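# Lift one staple stick out and set it legs down

## Task

Remove a single stick of staples from the staple box and put it down on the table with its legs pointing down, far enough away that it is clearly apart from both the box's tray and its sleeve.

## Robot and tools

Robot: two arms, left_arm and right_arm, each ending in a two-finger parallel gripper. Base positions in the scene frame: left_arm (-0.021, +0.241, +0.023) m, right_arm (+0.006, -0.298, +0.017) m, both turned only very slightly about z. A camera stand sits behind the arms. Cameras: cam_high, cam_low, cam_left_wrist, cam_right_wrist, each 672x504 pixels.

Frames. The scene frame has its origin at table-top height, halfway between the nominal bases; +z points up, +x points out over the table, and left_arm is on the +y side (arm names do not match image left and right). Reported end_effector_position (m) and end_effector_quat_wxyz use the scene frame. Motion offsets, however, are taken along the gripper's own Hand target axes: fingers point along the gripper's +z and open and close along its y. The reported position is the point between the finger pads, roughly 1 cm short of the tips. Readings can be off by a few centimetres, more when the arm reaches far.

The 14-number row, used by execute_actions and move: one list covering both arms, each number in [-1, 1]. Order: left dx, dy, dz, rx, ry, rz, opening, then right dx, dy, dz, rx, ry, rz, opening. The first six of each arm are an offset from that arm's Hand target at the start of the action or move (not from the previous row), along the Hand target's axes; 1.0 equals 0.6 m of travel or 180 degrees of turn, and rx, ry, rz form a single rotation vector. Sending the same offset again moves the arm further. Six zeros re-request the current Hand target. The opening is absolute, not an offset: +1 fully open (0.094 m), -1 closed. Always give both arms a full row; to leave a gripper alone, repeat its present opening, since 0 means half open.

execute_actions(actions, cameras): actions is a list of actions, each a list of up to 15 rows, one row per 1/30 s step; a short action repeats its last row to fill 15 steps. An empty actions list returns state plus all camera images. cameras takes names, ["all"], or []; an unknown name invalidates the call.

move(target, speed, blend, opening_speed, grip_force, blocking, cameras): drives each gripper in a straight line toward the offset given by target, either one 14-number row or a list of up to 15 rows, every row measured from the same starting Hand targets. speed is the top path speed in m/s, 0.002 to 2.9 (default 0.25), one value or one per target; rotation is capped at twice that in rad/s. blend (m) rounds corners between listed targets; 0 means stop at each. opening_speed sets how fast openings change, per second on the -1..+1 scale, minimum 0.2; use it for gentle closing. grip_force is newtons per finger pad, 10 to 50, one value or one per arm; it persists, and lower forces close slowly. blocking=false returns after about 0.5 s while the move continues. Moves ignore obstacles and the other arm; the gripper lags and strays more at high speed. Avoid paths passing close to an arm's own base. The result adds a move: line such as done, off_target, moving, held or fault, plus limits (paced = pose clipped, held = steps withheld).

wait(seconds, cameras): 0 to 10 s, arms keep their last command; a running move carries on. stop(cameras): brakes a running move. zoom_image(camera, region): region [x0, y0, x1, y1] in pixels of that camera's latest image, at most 504 by 504. finished_scene(scene): ends the current scene, given its number; irreversible, and the goal must hold without the robot.

Reading results. Hand target is the last commanded pose after clipping, and the next offsets count from it. Grippers often rest short of it, off by up to a few cm from friction or load; this alone does not mean contact. If it stays short, send the gap as an offset. Each step the commanded orientation is limited to 40 degrees from the measured one. grip_measured reports finger opening on the command scale; with nothing held it reads up to 2.5 mm wide, and under a firm squeeze it can read about 3 mm below the part's width. grip_effort_nm is averaged motor effort (negative closing) and does not return to zero at rest. Joint torques include gravity, have offsets and noise, and joints 1 to 3 wrap at ±28 N m. Joint limits (rad): waist -2.618..3.054, shoulder 0..3.142, elbow 0..3.142 (straight 2.901), wrist pitch and yaw ±1.571, wrist roll ±2.094. A "within noise" joint velocity line means the arm is still.

Avoid: dropping the stick or letting it fall off the table; releasing it while it moves; fast impacts with the table, box or fixtures; strong pushing; the two grippers, fingers or wrist cameras touching each other (no check prevents this, and it can end the scene); pulling on a wrist camera cable; holding loads or stretched poses long, which heats motors (MOTOR HOT at 75 °C, fault fold at 90 °C). An arm blocked by something keeps pressing; command its target back past the gripper to relieve it. Loose objects may occasionally be nudged by outside disturbances.

Each tool is called after "Call:" as name(argument=value, ...) on one line, values as JSON.

## Session

Call:
execute_actions(actions=[])

Call:
zoom_image(camera="cam_high", region=[150, 150, 470, 390])

Scene clock: 0.00 s.
left_arm: end_effector_position=(+0.3786, +0.2094, +0.1364) grip_measured=+1.000 grip_effort_nm=n/a end_effector_quat_wxyz=(+0.612, +0.034, +0.789, +0.034) | right_arm: end_effector_position=(+0.4038, -0.2923, +0.1319) grip_measured=+1.000 grip_effort_nm=n/a end_effector_quat_wxyz=(+0.606, +0.004, +0.795, -0.011)
Joint positions: left_arm=[-0.142 1.553 0.351 0.948 -0.161 0.057 0.094] | right_arm=[0.057 1.51 0.348 0.894 0.061 0.003 0.094]
Joint velocities: within noise
Joint torques (N m): no reading
Heat: left arm: 30 °C; right arm: 30 °C.
Hand target: left_arm +0.3828, +0.2096, +0.1499; +0.627, +0.032, +0.778, +0.036 | right_arm +0.4066, -0.2913, +0.1400; +0.614, +0.005, +0.789, -0.008
Tool commands: left_gripper/opening=+1.0 right_gripper/opening=+1.0

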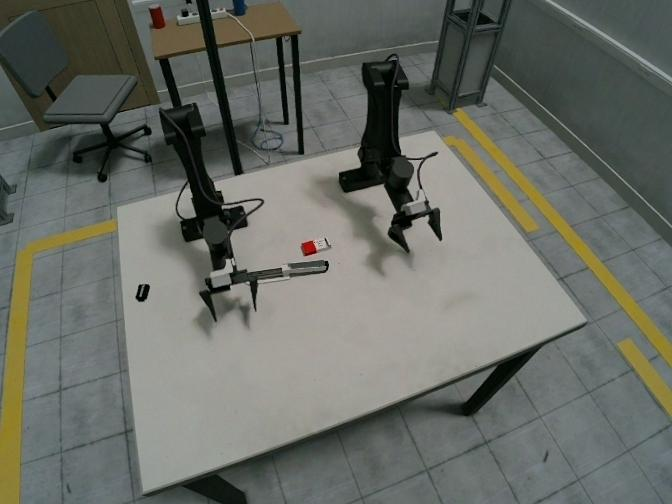

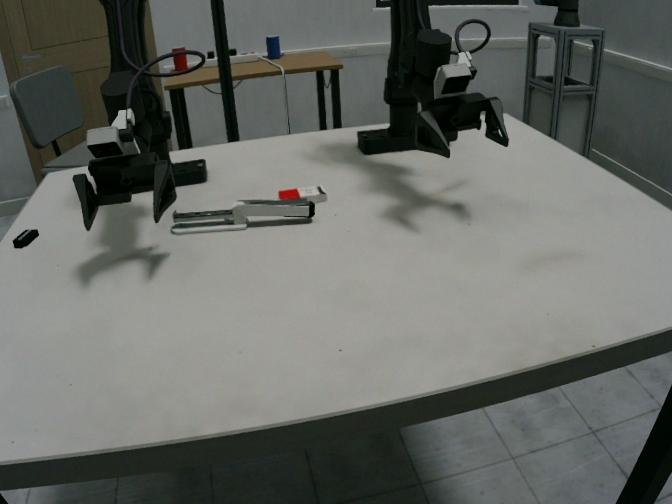

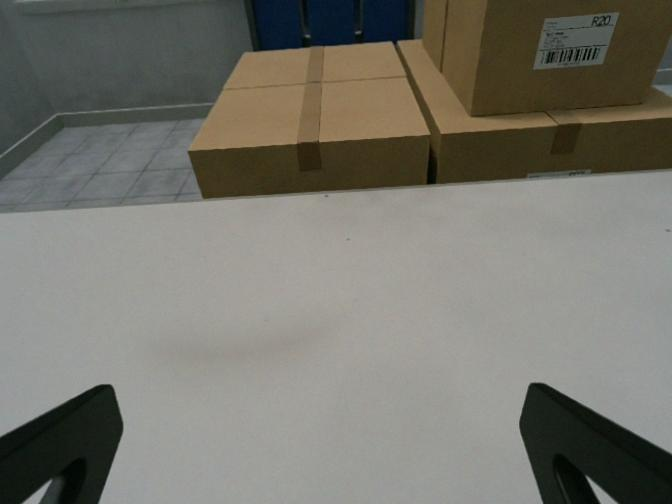

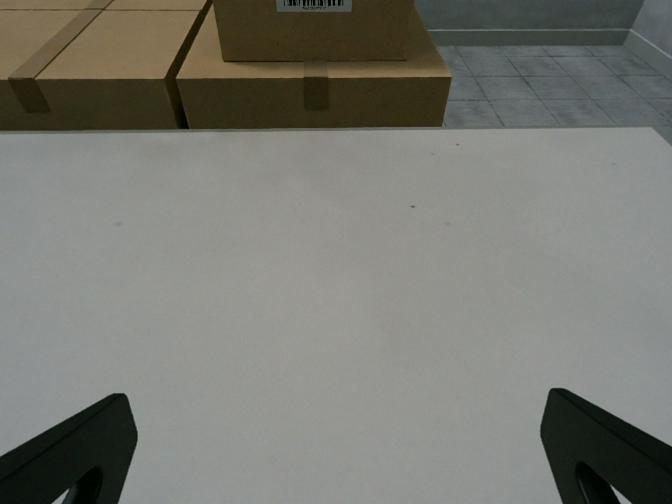

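Scaled by 1.575 from the camera's 672x504 image, which has a finer 960x720 frame.

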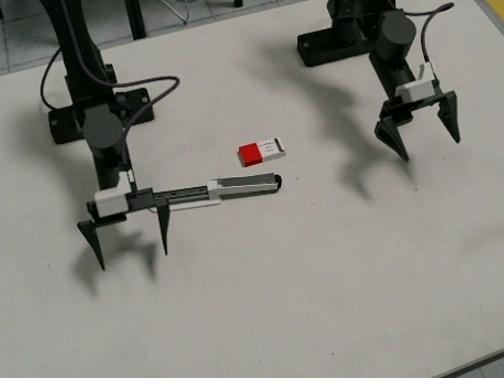

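Call:
zoom_image(camera="cam_high", region=[270, 215, 370, 290])

Call:
zoom_image(camera="cam_low", region=[240, 160, 360, 250])

Scaled by 5.040 from the camera's 672x504 image, which has a finer 960x720 frame.

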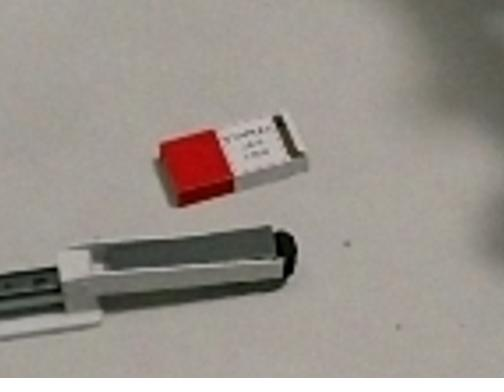

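Scaled by 4.200 from the camera's 672x504 image, which has a finer 960x720 frame.

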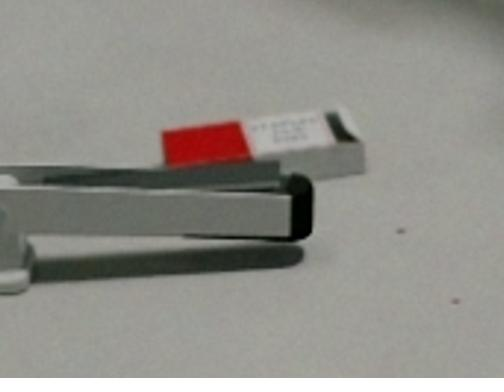

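Call:
move(target=[0,0,0,0,0,0,1,0.102,0.229,-0.342,-0.46,0.0675,-0.185,0.3], grip_force=15, cameras=["all"])

Scene clock: 24.20 s.
left_arm: end_effector_position=(+0.3786, +0.2094, +0.1364) grip_measured=+1.000 grip_effort_nm=-0.02 end_effector_quat_wxyz=(+0.612, +0.034, +0.789, +0.034) | right_arm: end_effector_position=(+0.1908, -0.1529, +0.1188) grip_measured=+0.302 grip_effort_nm=-0.11 end_effector_quat_wxyz=(-0.347, +0.602, -0.634, -0.340)
Joint positions: left_arm=[-0.142 1.553 0.351 0.948 -0.161 0.057 0.094] | right_arm=[-0.032 1.312 0.635 -0.913 -1.014 -1.578 0.061]
Joint torques (N m): left_arm=[0.06 -4.72 4.21 2 -0.04 -0.02] | right_arm=[0.31 -1.85 7.8 0.03 -0.87 -0.19]
Heat: left arm: 31 °C; right arm: 32 °C.
Hand target: left_arm +0.3828, +0.2096, +0.1499; +0.627, +0.032, +0.778, +0.036 | right_arm +0.1950, -0.1504, +0.1301; -0.360, +0.602, -0.623, -0.347
Off the commanded pose: left_arm 0.014 m, 2 deg | right_arm 0.012 m, 2 deg.
grip_force (N): 15, 15
move: off_target (left_arm, right_arm)

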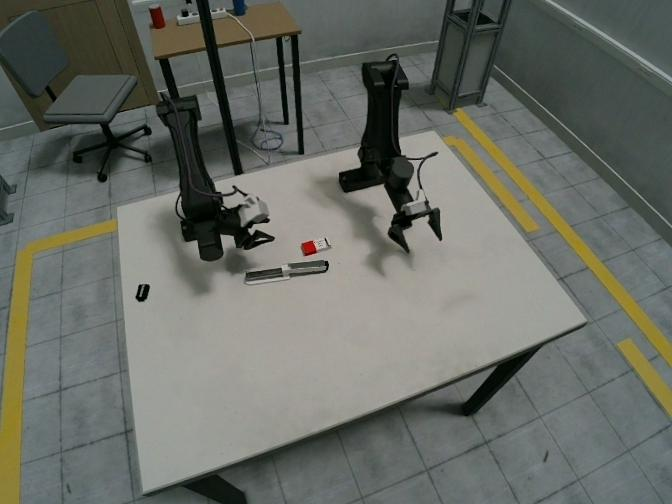

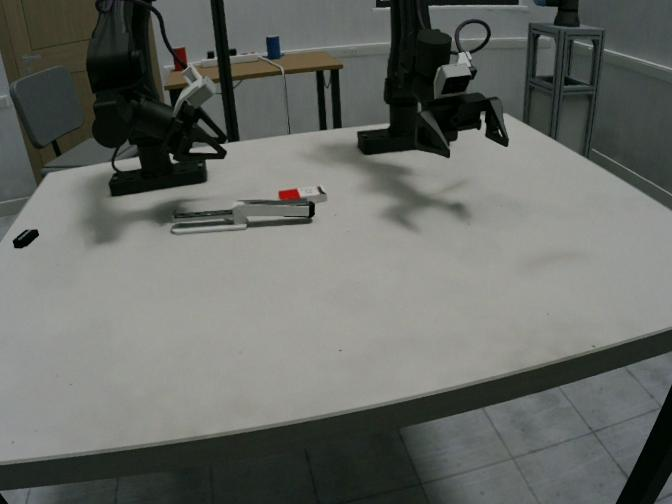

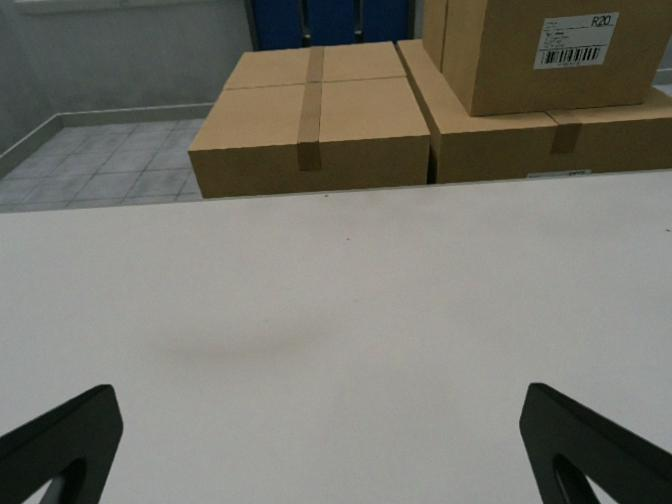

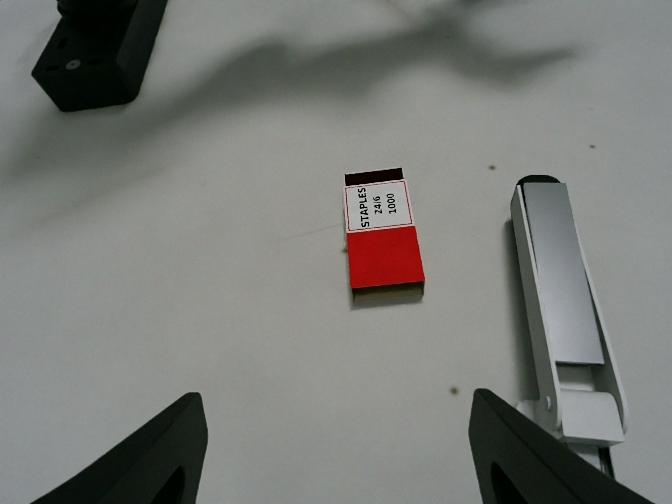

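Call:
zoom_image(camera="cam_right_wrist", region=[310, 150, 470, 320])

Scaled by 2.965 from the camera's 672x504 image, which has a finer 960x720 frame.

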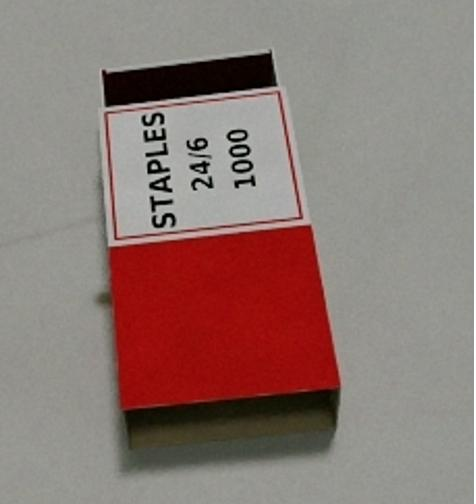

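Call:
move(target=[0.0855,-0.188,-0.241,0.474,0.053,0.157,0.6,0.052,-0.04,0.126,0,0,0,0.3], speed=0.2, cameras=["all"])

Scene clock: 40.33 s.
left_arm: end_effector_position=(+0.2231, +0.1043, +0.1085) grip_measured=+0.602 grip_effort_nm=-0.14 end_effector_quat_wxyz=(+0.336, +0.605, +0.630, -0.352) | right_arm: end_effector_position=(+0.2243, -0.1041, +0.0688) grip_measured=+0.302 grip_effort_nm=-0.11 end_effector_quat_wxyz=(-0.363, +0.601, -0.625, -0.342)
Joint positions: left_arm=[0.075 1.641 0.848 -0.887 1.014 1.655 0.075] | right_arm=[0.192 1.523 0.518 -0.201 -1.004 -1.155 0.061]
Joint torques (N m): left_arm=[-0.7 -3.86 5.82 0.02 0.64 0.19] | right_arm=[0.54 -3.17 3.75 1.06 -0.49 0.07]
Heat: left arm: 31 °C; right arm: 33 °C.
Hand target: left_arm +0.2301, +0.0998, +0.1198; +0.355, +0.612, +0.612, -0.354 | right_arm +0.2207, -0.1013, +0.0653; -0.360, +0.602, -0.623, -0.347
Off the commanded pose: left_arm 0.014 m, 3 deg | right_arm 0.006 m, 1 deg.
grip_force (N): 15, 15
move: off_target (left_arm)

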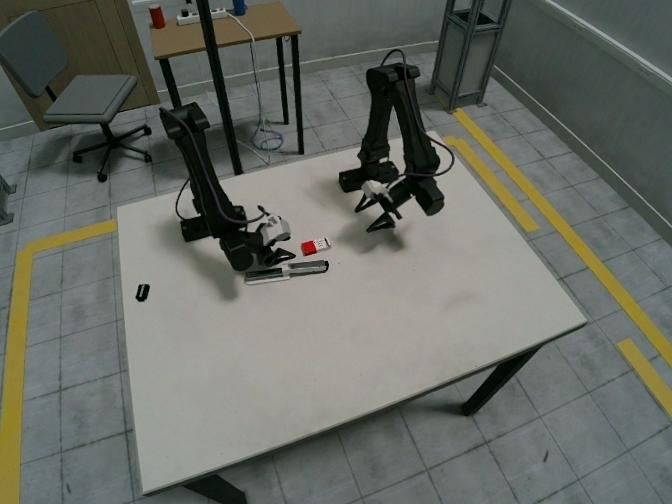

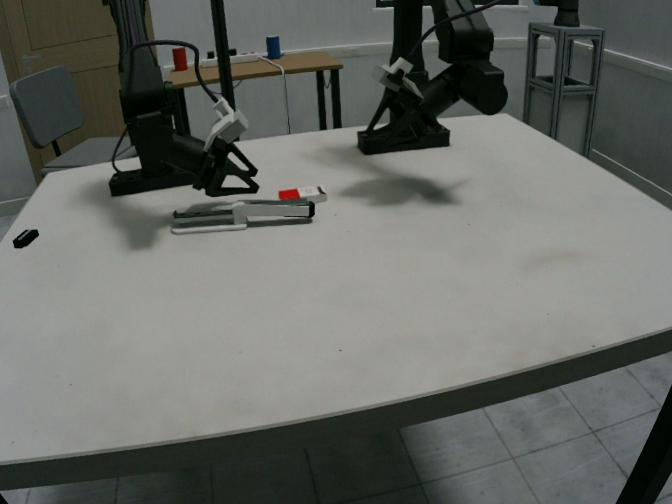

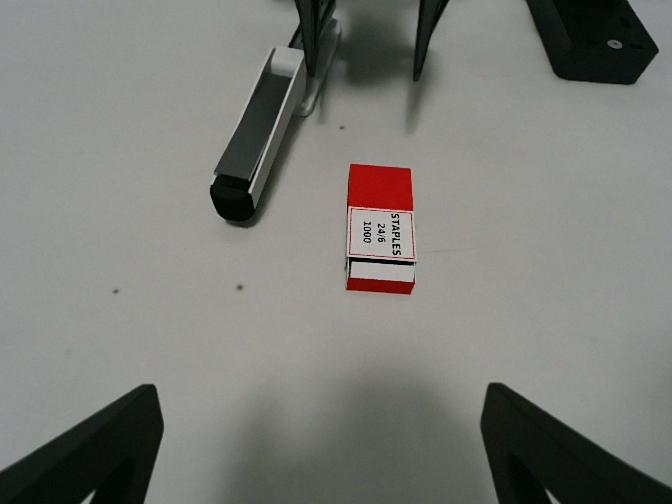

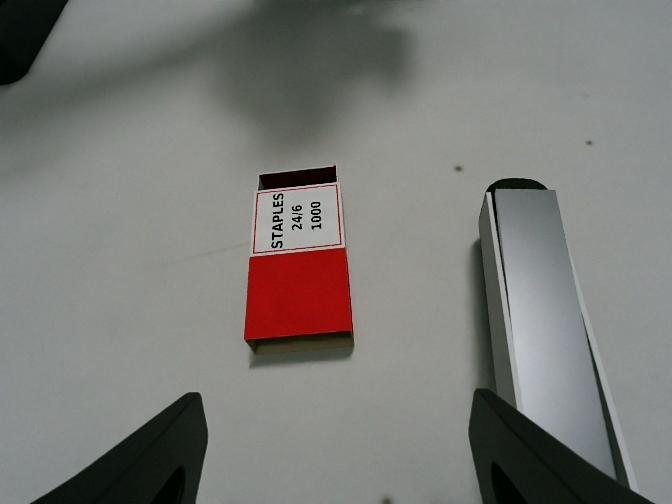

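Call:
move(target=[[0,0,0,0,0,0,0.6,0.01,0.02,0.0155,0,0,0,0.3],[0,0,0,0,0,0,0.6,0.0107,0.02,0.0947,0,0,0,0.3]], speed=0.12, blend=[0.005,0], cameras=["cam_low","cam_right_wrist","cam_left_wrist"])

Call:
zoom_image(camera="cam_low", region=[200, 130, 360, 250])

Scene clock: 53.63 s.
left_arm: end_effector_position=(+0.2231, +0.1043, +0.1085) grip_measured=+0.602 grip_effort_nm=-0.14 end_effector_quat_wxyz=(+0.337, +0.605, +0.629, -0.352) | right_arm: end_effector_position=(+0.2080, -0.0558, +0.0328) grip_measured=+0.302 grip_effort_nm=-0.10 end_effector_quat_wxyz=(-0.353, +0.602, -0.624, -0.351)
Joint positions: left_arm=[0.075 1.641 0.848 -0.887 1.014 1.657 0.075] | right_arm=[0.424 1.678 0.4 0.323 -0.904 -0.82 0.061]
Joint torques (N m): left_arm=[-0.8 -3.82 5.74 -0.03 0.66 0.15] | right_arm=[0.43 -3.55 3.18 1.6 -0.32 0.07]
Heat: left arm: 32 °C; right arm: 32 °C.
Hand target: left_arm +0.2301, +0.0998, +0.1198; +0.355, +0.612, +0.612, -0.354 | right_arm +0.2103, -0.0549, +0.0314; -0.360, +0.602, -0.623, -0.347
Off the commanded pose: left_arm 0.014 m, 3 deg | right_arm 0.003 m, 1 deg.
grip_force (N): 15, 15
move: off_target (left_arm)
Images, in order (width x height): cam_low 672x504, cam_left_wrist 672x504, cam_right_wrist 672x504.

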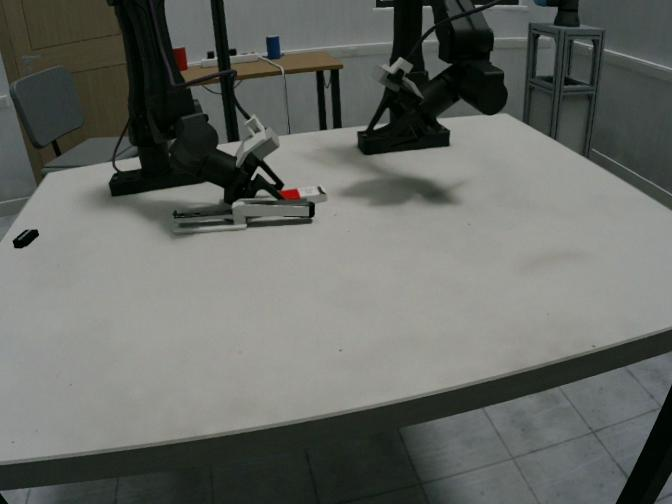

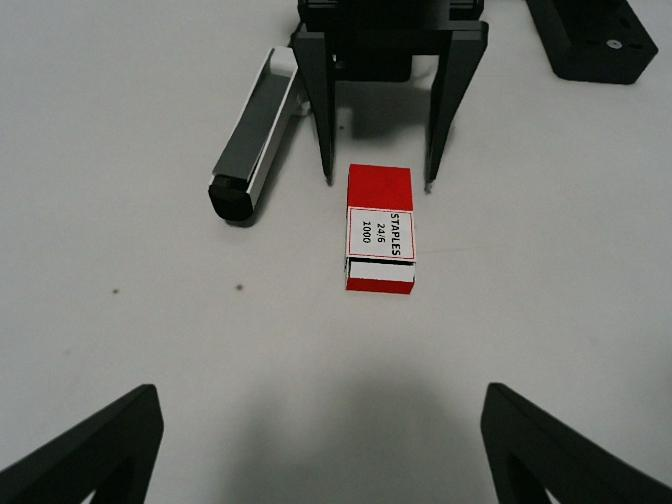

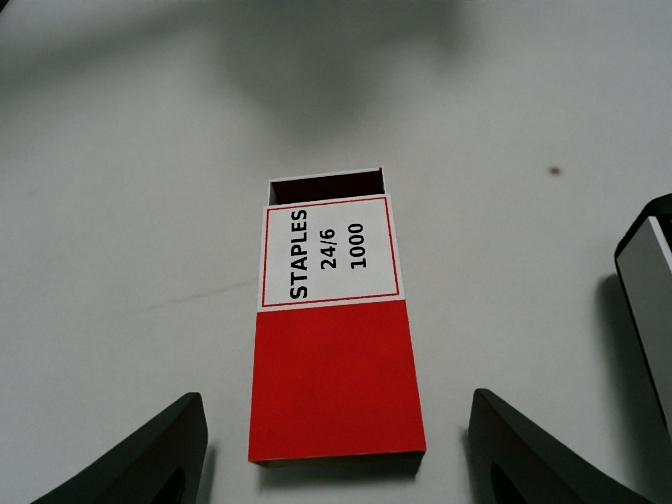

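Scaled by 3.150 from the camera's 672x504 image, which has a finer 960x720 frame.

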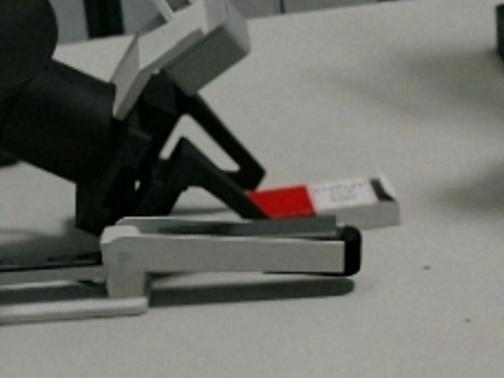

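Call:
move(target=[0,0,0,0,0,0,0.6,-0.002,0.003,0.008,0,0,0,-0.5], speed=0.1, opening_speed=0.5, cameras=["cam_right_wrist","cam_left_wrist"])

Call:
zoom_image(camera="cam_left_wrist", region=[300, 140, 460, 320])

Scene clock: 60.60 s.
left_arm: end_effector_position=(+0.2231, +0.1043, +0.1085) grip_measured=+0.602 grip_effort_nm=-0.14 end_effector_quat_wxyz=(+0.337, +0.605, +0.629, -0.352) | right_arm: end_effector_position=(+0.2120, -0.0523, +0.0328) grip_measured=-0.192 grip_effort_nm=-0.37 end_effector_quat_wxyz=(-0.359, +0.600, -0.626, -0.346)
Joint positions: left_arm=[0.075 1.641 0.848 -0.887 1.014 1.657 0.075] | right_arm=[0.436 1.688 0.4 0.368 -0.887 -0.791 0.038]
Joint torques (N m): left_arm=[-0.7 -3.84 5.79 -0.03 0.68 0.16] | right_arm=[0.5 -3.64 2.69 1.59 -0.32 0.06]
Heat: left arm: 32 °C; right arm: 31 °C.
Hand target: left_arm +0.2301, +0.0998, +0.1198; +0.355, +0.612, +0.612, -0.354 | right_arm +0.2086, -0.0501, +0.0300; -0.360, +0.602, -0.623, -0.347
Off the commanded pose: left_arm 0.014 m, 3 deg | right_arm 0.005 m, 0 deg.
grip_force (N): 15, 15
move: off_target (left_arm)
Images, in order (width x height): cam_left_wrist 672x504, cam_right_wrist 672x504.

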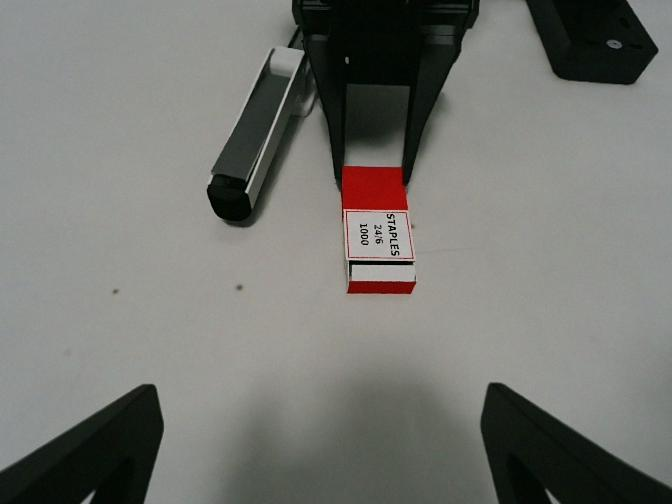

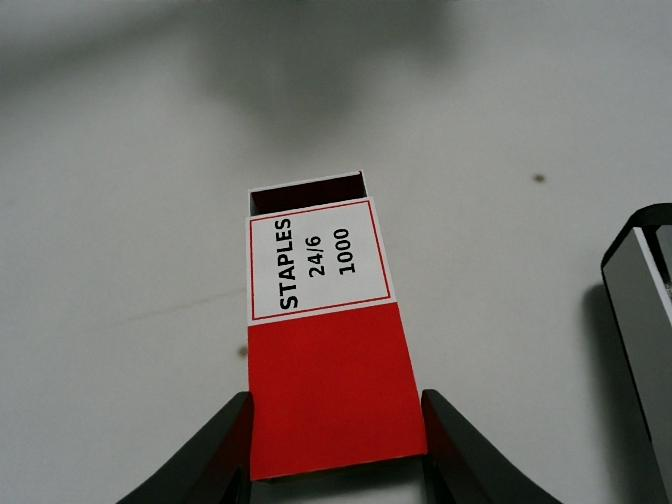

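Scaled by 2.800 from the camera's 672x504 image, which has a finer 960x720 frame.

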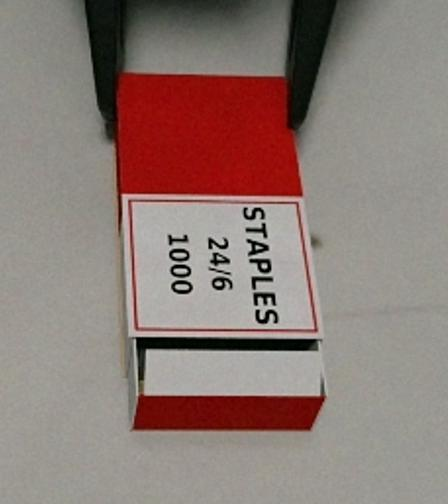

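Call:
move(target=[[0,0,0,0,0,0,0.6,0,0,0,0,0,0,0.1],[0,0,0,0,0,0,0.6,0,0,0,-0.026,0,-0.015,0.1],[0,0,0,0,0,0,0.6,0,0,0,-0.026,0,-0.015,-0.5]], speed=0.1, opening_speed=0.6, cameras=["cam_right_wrist","cam_left_wrist"])

Scene clock: 71.17 s.
left_arm: end_effector_position=(+0.2231, +0.1043, +0.1085) grip_measured=+0.602 grip_effort_nm=-0.14 end_effector_quat_wxyz=(+0.337, +0.605, +0.629, -0.352) | right_arm: end_effector_position=(+0.2092, -0.0512, +0.0272) grip_measured=-0.196 grip_effort_nm=-0.38 end_effector_quat_wxyz=(-0.349, +0.632, -0.599, -0.346)
Joint positions: left_arm=[0.075 1.641 0.848 -0.887 1.014 1.657 0.075] | right_arm=[0.435 1.724 0.448 0.273 -0.91 -0.923 0.038]
Joint torques (N m): left_arm=[-0.79 -3.97 5.85 0 0.67 0.14] | right_arm=[-0.49 -3.86 5.82 0.74 -0.86 -0.15]
Heat: left arm: 33 °C; right arm: 31 °C.
Hand target: left_arm +0.2301, +0.0998, +0.1198; +0.355, +0.612, +0.612, -0.354 | right_arm +0.2086, -0.0501, +0.0300; -0.343, +0.631, -0.594, -0.364
Off the commanded pose: left_arm 0.014 m, 3 deg | right_arm 0.003 m, 2 deg.
grip_force (N): 15, 15
move: off_target (left_arm)
Images, in order (width x height): cam_left_wrist 672x504, cam_right_wrist 672x504.

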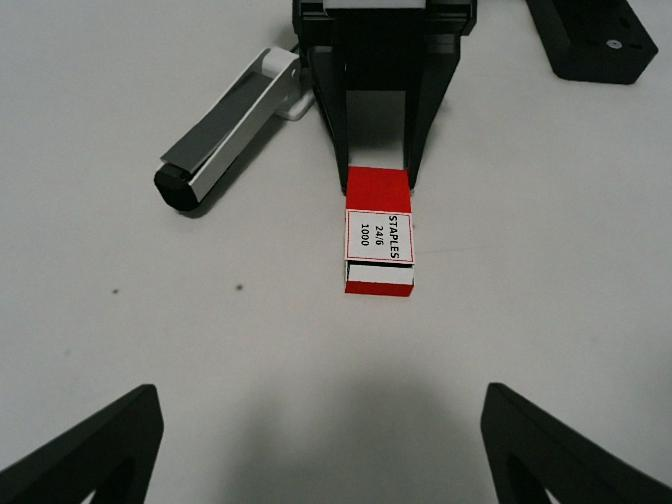

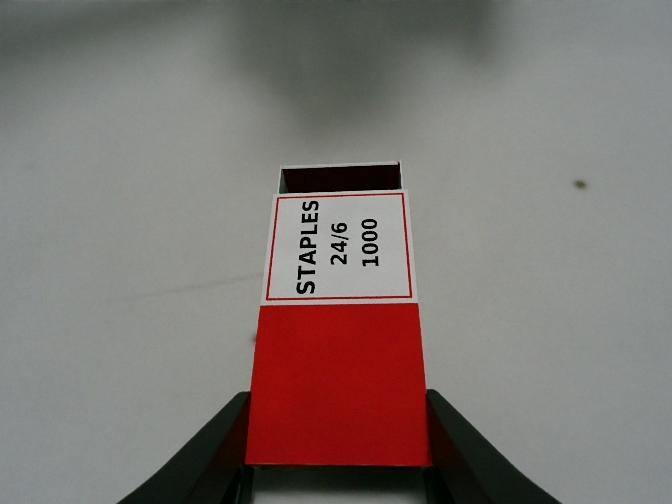

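Call:
move(target=[0.0667,-0.048,0.135,0,0,0,0.6,0,0,0,0,0,0,-0.5], speed=0.15, cameras=["cam_low","cam_left_wrist"])

Call:
zoom_image(camera="cam_low", region=[240, 120, 400, 240])

Scene clock: 82.23 s.
left_arm: end_effector_position=(+0.1980, +0.0528, +0.0398) grip_measured=+0.602 grip_effort_nm=-0.14 end_effector_quat_wxyz=(+0.338, +0.607, +0.624, -0.359) | right_arm: end_effector_position=(+0.2092, -0.0512, +0.0272) grip_measured=-0.196 grip_effort_nm=-0.38 end_effector_quat_wxyz=(-0.349, +0.632, -0.599, -0.346)
Joint positions: left_arm=[-0.144 1.714 0.544 -0.173 1.014 1.261 0.075] | right_arm=[0.435 1.724 0.448 0.273 -0.91 -0.923 0.038]
Joint torques (N m): left_arm=[-0.85 -5.03 2.04 1.07 0.52 -0.14] | right_arm=[-0.49 -3.89 5.83 0.74 -0.86 -0.15]
Heat: left arm: 33 °C; right arm: 31 °C.
Hand target: left_arm +0.2014, +0.0495, +0.0448; +0.355, +0.612, +0.612, -0.354 | right_arm +0.2086, -0.0501, +0.0300; -0.343, +0.631, -0.594, -0.364
Off the commanded pose: left_arm 0.007 m, 3 deg | right_arm 0.003 m, 2 deg.
grip_force (N): 15, 15
move: off_target (left_arm)
Images, in order (width x height): cam_low 672x504, cam_left_wrist 672x504.

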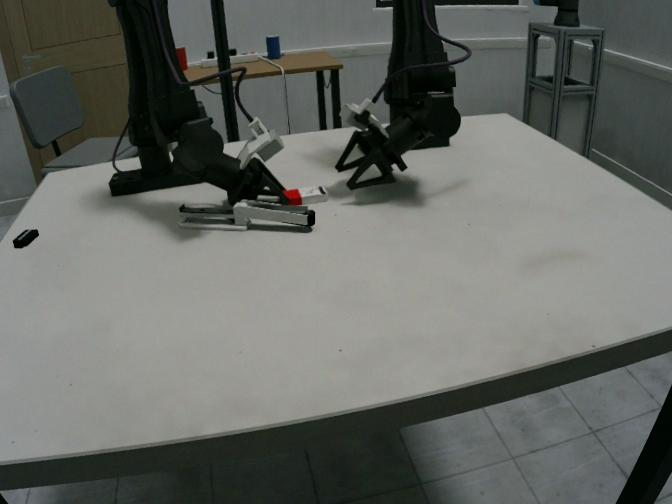

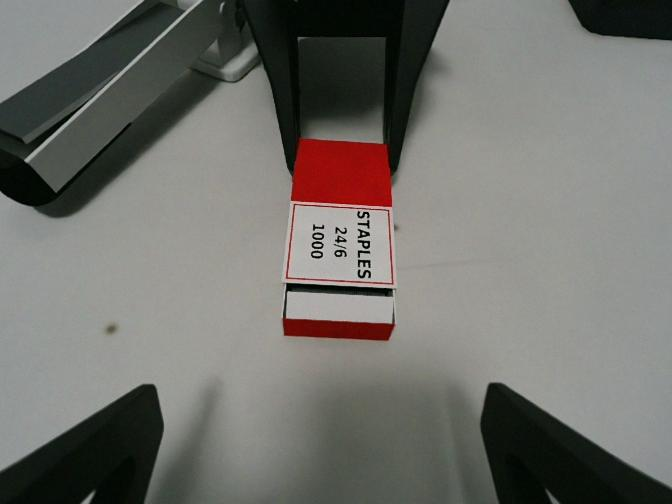

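Scaled by 3.150 from the camera's 672x504 image, which has a finer 960x720 frame.

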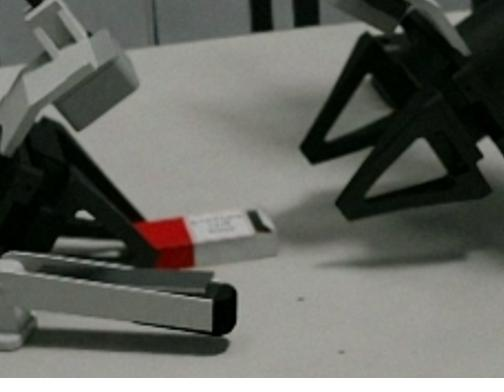

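Call:
zoom_image(camera="cam_left_wrist", region=[260, 240, 420, 360])

Scaled by 3.150 from the camera's 672x504 image, which has a finer 960x720 frame.

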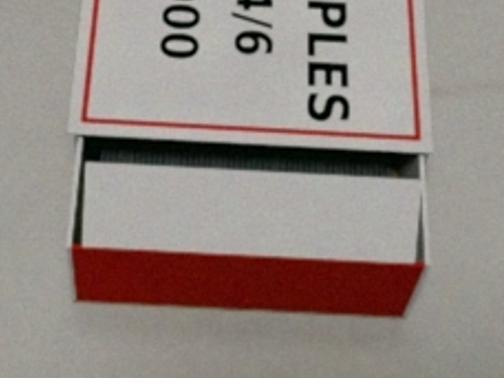

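Call:
move(target=[0.0015,-0.0085,0.051,0,0,0,0.4,0,0,0,0,0,0,-0.5], speed=0.1, cameras=["cam_low","cam_left_wrist"])

Call:
zoom_image(camera="cam_low", region=[260, 130, 380, 230])

Scene clock: 89.70 s.
left_arm: end_effector_position=(+0.1932, +0.0253, +0.0279) grip_measured=+0.402 grip_effort_nm=-0.14 end_effector_quat_wxyz=(+0.342, +0.609, +0.619, -0.359) | right_arm: end_effector_position=(+0.2092, -0.0512, +0.0272) grip_measured=-0.196 grip_effort_nm=-0.38 end_effector_quat_wxyz=(-0.349, +0.632, -0.599, -0.346)
Joint positions: left_arm=[-0.265 1.759 0.478 0.123 0.984 1.054 0.066] | right_arm=[0.435 1.724 0.448 0.273 -0.91 -0.923 0.038]
Joint torques (N m): left_arm=[-0.76 -3.75 1.8 1.38 0.34 -0.09] | right_arm=[-0.47 -3.86 5.82 0.74 -0.86 -0.15]
Heat: left arm: 32 °C; right arm: 31 °C.
Hand target: left_arm +0.1963, +0.0234, +0.0288; +0.355, +0.612, +0.612, -0.354 | right_arm +0.2086, -0.0501, +0.0300; -0.343, +0.631, -0.594, -0.364
Off the commanded pose: left_arm 0.004 m, 2 deg | right_arm 0.003 m, 2 deg.
grip_force (N): 15, 15
move: done
Images, in order (width x height): cam_low 672x504, cam_left_wrist 672x504.

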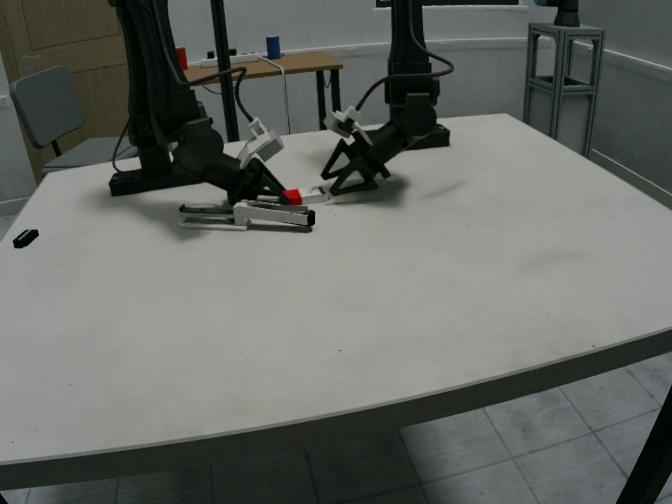

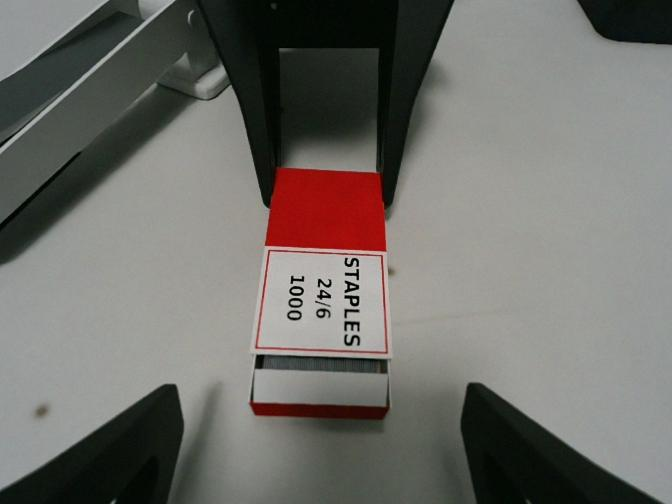

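Scaled by 4.200 from the camera's 672x504 image, which has a finer 960x720 frame.

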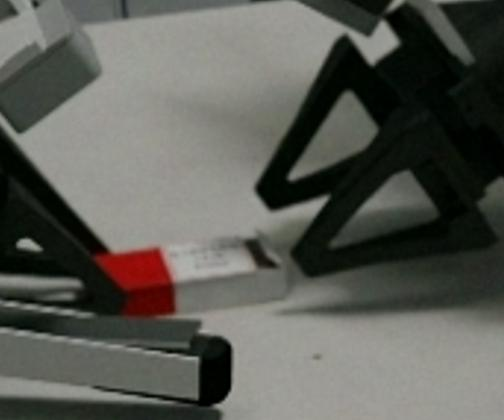

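Call:
move(target=[0.0065,0.001,0.0153,0,0,0,0.4,0,0,0,0,0,0,-0.5], speed=0.08, cameras=["cam_low","cam_left_wrist"])

Call:
zoom_image(camera="cam_low", region=[260, 130, 380, 230])

Scene clock: 97.63 s.
left_arm: end_effector_position=(+0.1956, +0.0217, +0.0197) grip_measured=+0.402 grip_effort_nm=-0.14 end_effector_quat_wxyz=(+0.343, +0.605, +0.623, -0.358) | right_arm: end_effector_position=(+0.2092, -0.0512, +0.0272) grip_measured=-0.196 grip_effort_nm=-0.38 end_effector_quat_wxyz=(-0.349, +0.632, -0.599, -0.346)
Joint positions: left_arm=[-0.279 1.805 0.471 0.207 0.974 1.014 0.066] | right_arm=[0.435 1.724 0.448 0.273 -0.91 -0.923 0.038]
Joint torques (N m): left_arm=[-0.87 -3.95 1.57 1.41 0.32 -0.11] | right_arm=[-0.49 -3.86 5.82 0.74 -0.86 -0.16]
Heat: left arm: 31 °C; right arm: 31 °C.
Hand target: left_arm +0.1969, +0.0174, +0.0208; +0.355, +0.612, +0.612, -0.354 | right_arm +0.2086, -0.0501, +0.0300; -0.343, +0.631, -0.594, -0.364
Off the commanded pose: left_arm 0.005 m, 2 deg | right_arm 0.003 m, 2 deg.
grip_force (N): 15, 15
move: done
Images, in order (width x height): cam_low 672x504, cam_left_wrist 672x504.

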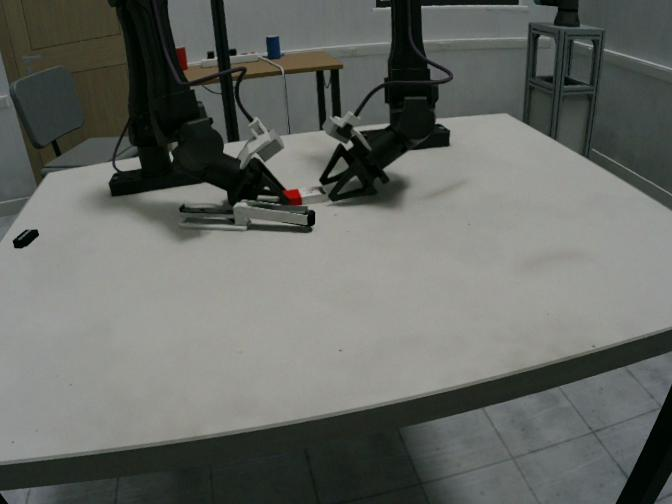

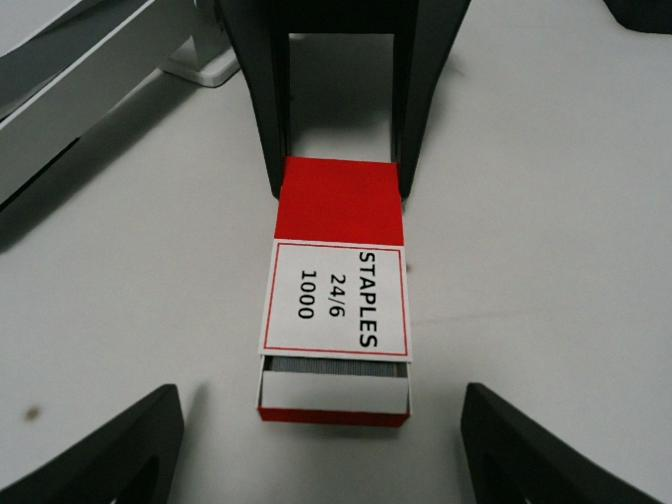

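Scaled by 4.200 from the camera's 672x504 image, which has a finer 960x720 frame.

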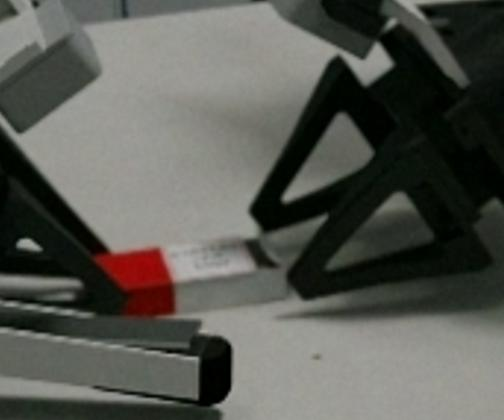

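Call:
move(target=[-0.001,-0.0045,0.0025,0,0,0,-0.45,0,0,0,0,0,0,-0.5], speed=0.1, opening_speed=0.6, cameras=["cam_low","cam_left_wrist"])

Call:
zoom_image(camera="cam_left_wrist", region=[200, 300, 460, 504])

Scene clock: 104.27 s.
left_arm: end_effector_position=(+0.1933, +0.0204, +0.0184) grip_measured=-0.238 grip_effort_nm=-0.41 end_effector_quat_wxyz=(+0.343, +0.604, +0.624, -0.358) | right_arm: end_effector_position=(+0.2092, -0.0512, +0.0272) grip_measured=-0.196 grip_effort_nm=-0.38 end_effector_quat_wxyz=(-0.349, +0.633, -0.599, -0.345)
Joint positions: left_arm=[-0.288 1.805 0.458 0.232 0.968 0.997 0.036] | right_arm=[0.435 1.724 0.448 0.273 -0.91 -0.925 0.038]
Joint torques (N m): left_arm=[-0.87 -4.18 1.52 1.45 0.34 -0.09] | right_arm=[-0.49 -3.86 5.85 0.74 -0.87 -0.15]
Heat: left arm: 31 °C; right arm: 31 °C.
Hand target: left_arm +0.1942, +0.0158, +0.0206; +0.355, +0.612, +0.612, -0.354 | right_arm +0.2086, -0.0501, +0.0300; -0.343, +0.631, -0.594, -0.364
Off the commanded pose: left_arm 0.005 m, 2 deg | right_arm 0.003 m, 2 deg.
grip_force (N): 15, 15
move: done
Images, in order (width x height): cam_low 672x504, cam_left_wrist 672x504.

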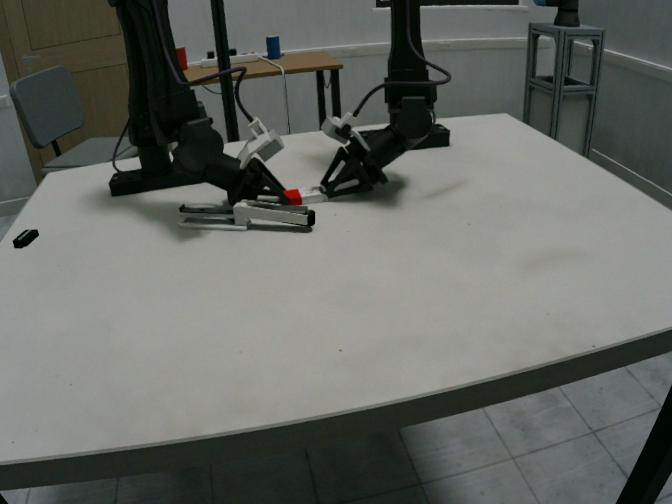

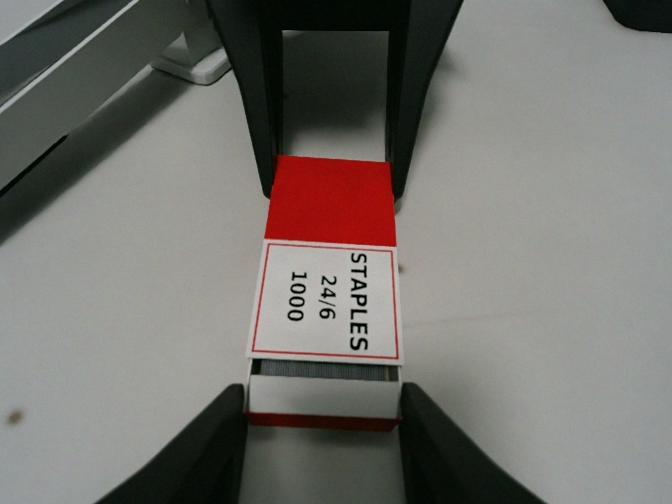

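Scaled by 1.938 from the camera's 672x504 image, which has a finer 960x720 frame.

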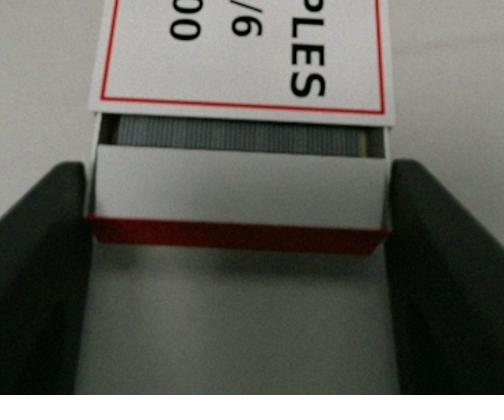

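Call:
move(target=[0.054,0,-0.084,0,0,0,-0.45,0.007,0,0.004,0,0,0,-0.5], speed=0.06, cameras=["cam_low","cam_left_wrist","cam_right_wrist"])

Call:
zoom_image(camera="cam_low", region=[260, 130, 400, 230])

Call:
zoom_image(camera="cam_left_wrist", region=[200, 220, 460, 440])

Scene clock: 109.83 s.
left_arm: end_effector_position=(+0.1904, +0.0715, +0.0179) grip_measured=-0.238 grip_effort_nm=-0.41 end_effector_quat_wxyz=(+0.353, +0.608, +0.614, -0.358) | right_arm: end_effector_position=(+0.2065, -0.0491, +0.0265) grip_measured=-0.197 grip_effort_nm=-0.38 end_effector_quat_wxyz=(-0.348, +0.636, -0.589, -0.356)
Joint positions: left_arm=[-0.053 1.816 0.504 -0.15 1.051 1.434 0.036] | right_arm=[0.435 1.745 0.455 0.273 -0.938 -0.943 0.038]
Joint torques (N m): left_arm=[1.39 -3.51 3.11 0.16 0.34 0.3] | right_arm=[-0.5 -3.73 4.88 0.93 -0.55 -0.1]
Heat: left arm: 31 °C; right arm: 31 °C.
Hand target: left_arm +0.1942, +0.0756, +0.0176; +0.355, +0.612, +0.612, -0.354 | right_arm +0.2087, -0.0501, +0.0252; -0.343, +0.631, -0.594, -0.364
Off the commanded pose: left_arm 0.006 m, 1 deg | right_arm 0.003 m, 1 deg.
grip_force (N): 15, 15
move: done
Images, in order (width x height): cam_low 672x504, cam_left_wrist 672x504, cam_right_wrist 672x504.

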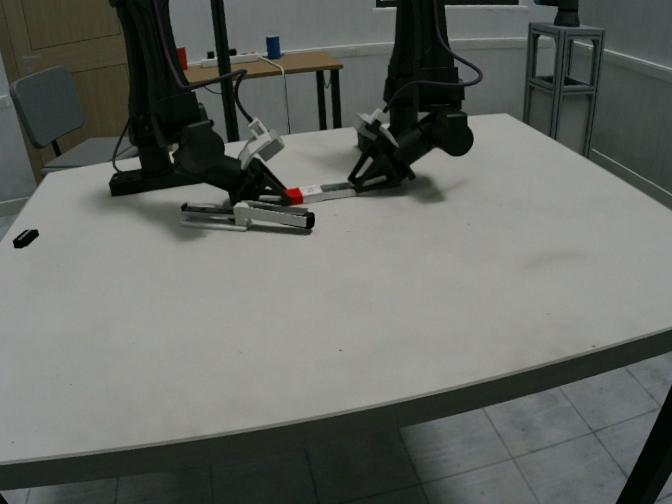

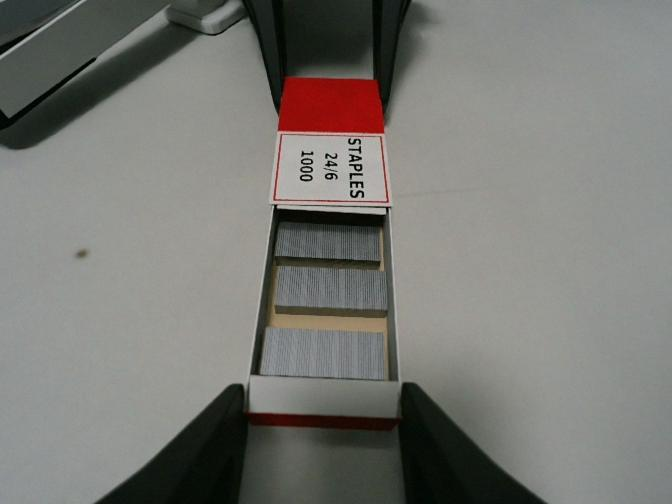

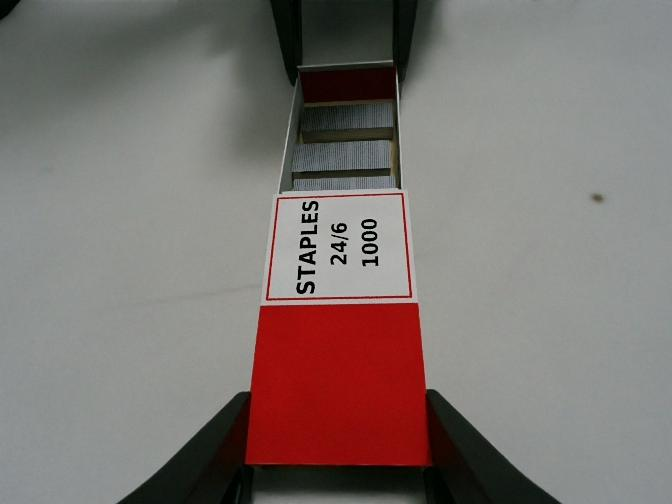

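Scaled by 3.600 from the camera's 672x504 image, which has a finer 960x720 frame.

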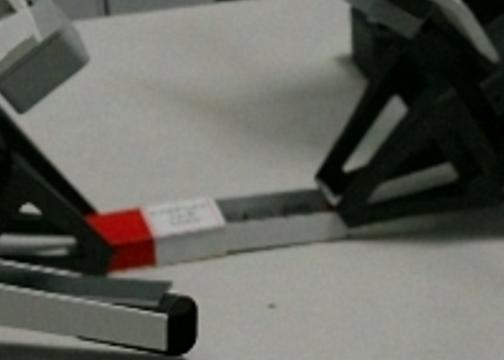

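Scaled by 1.938 from the camera's 672x504 image, which has a finer 960x720 frame.

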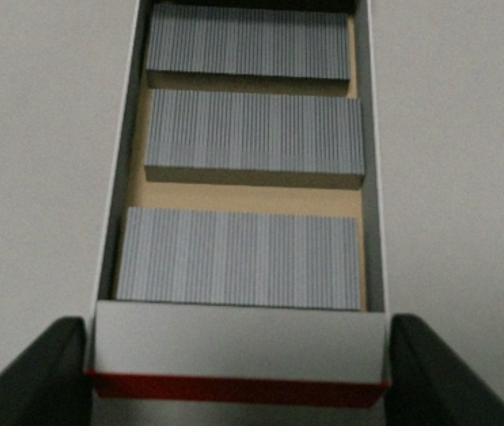

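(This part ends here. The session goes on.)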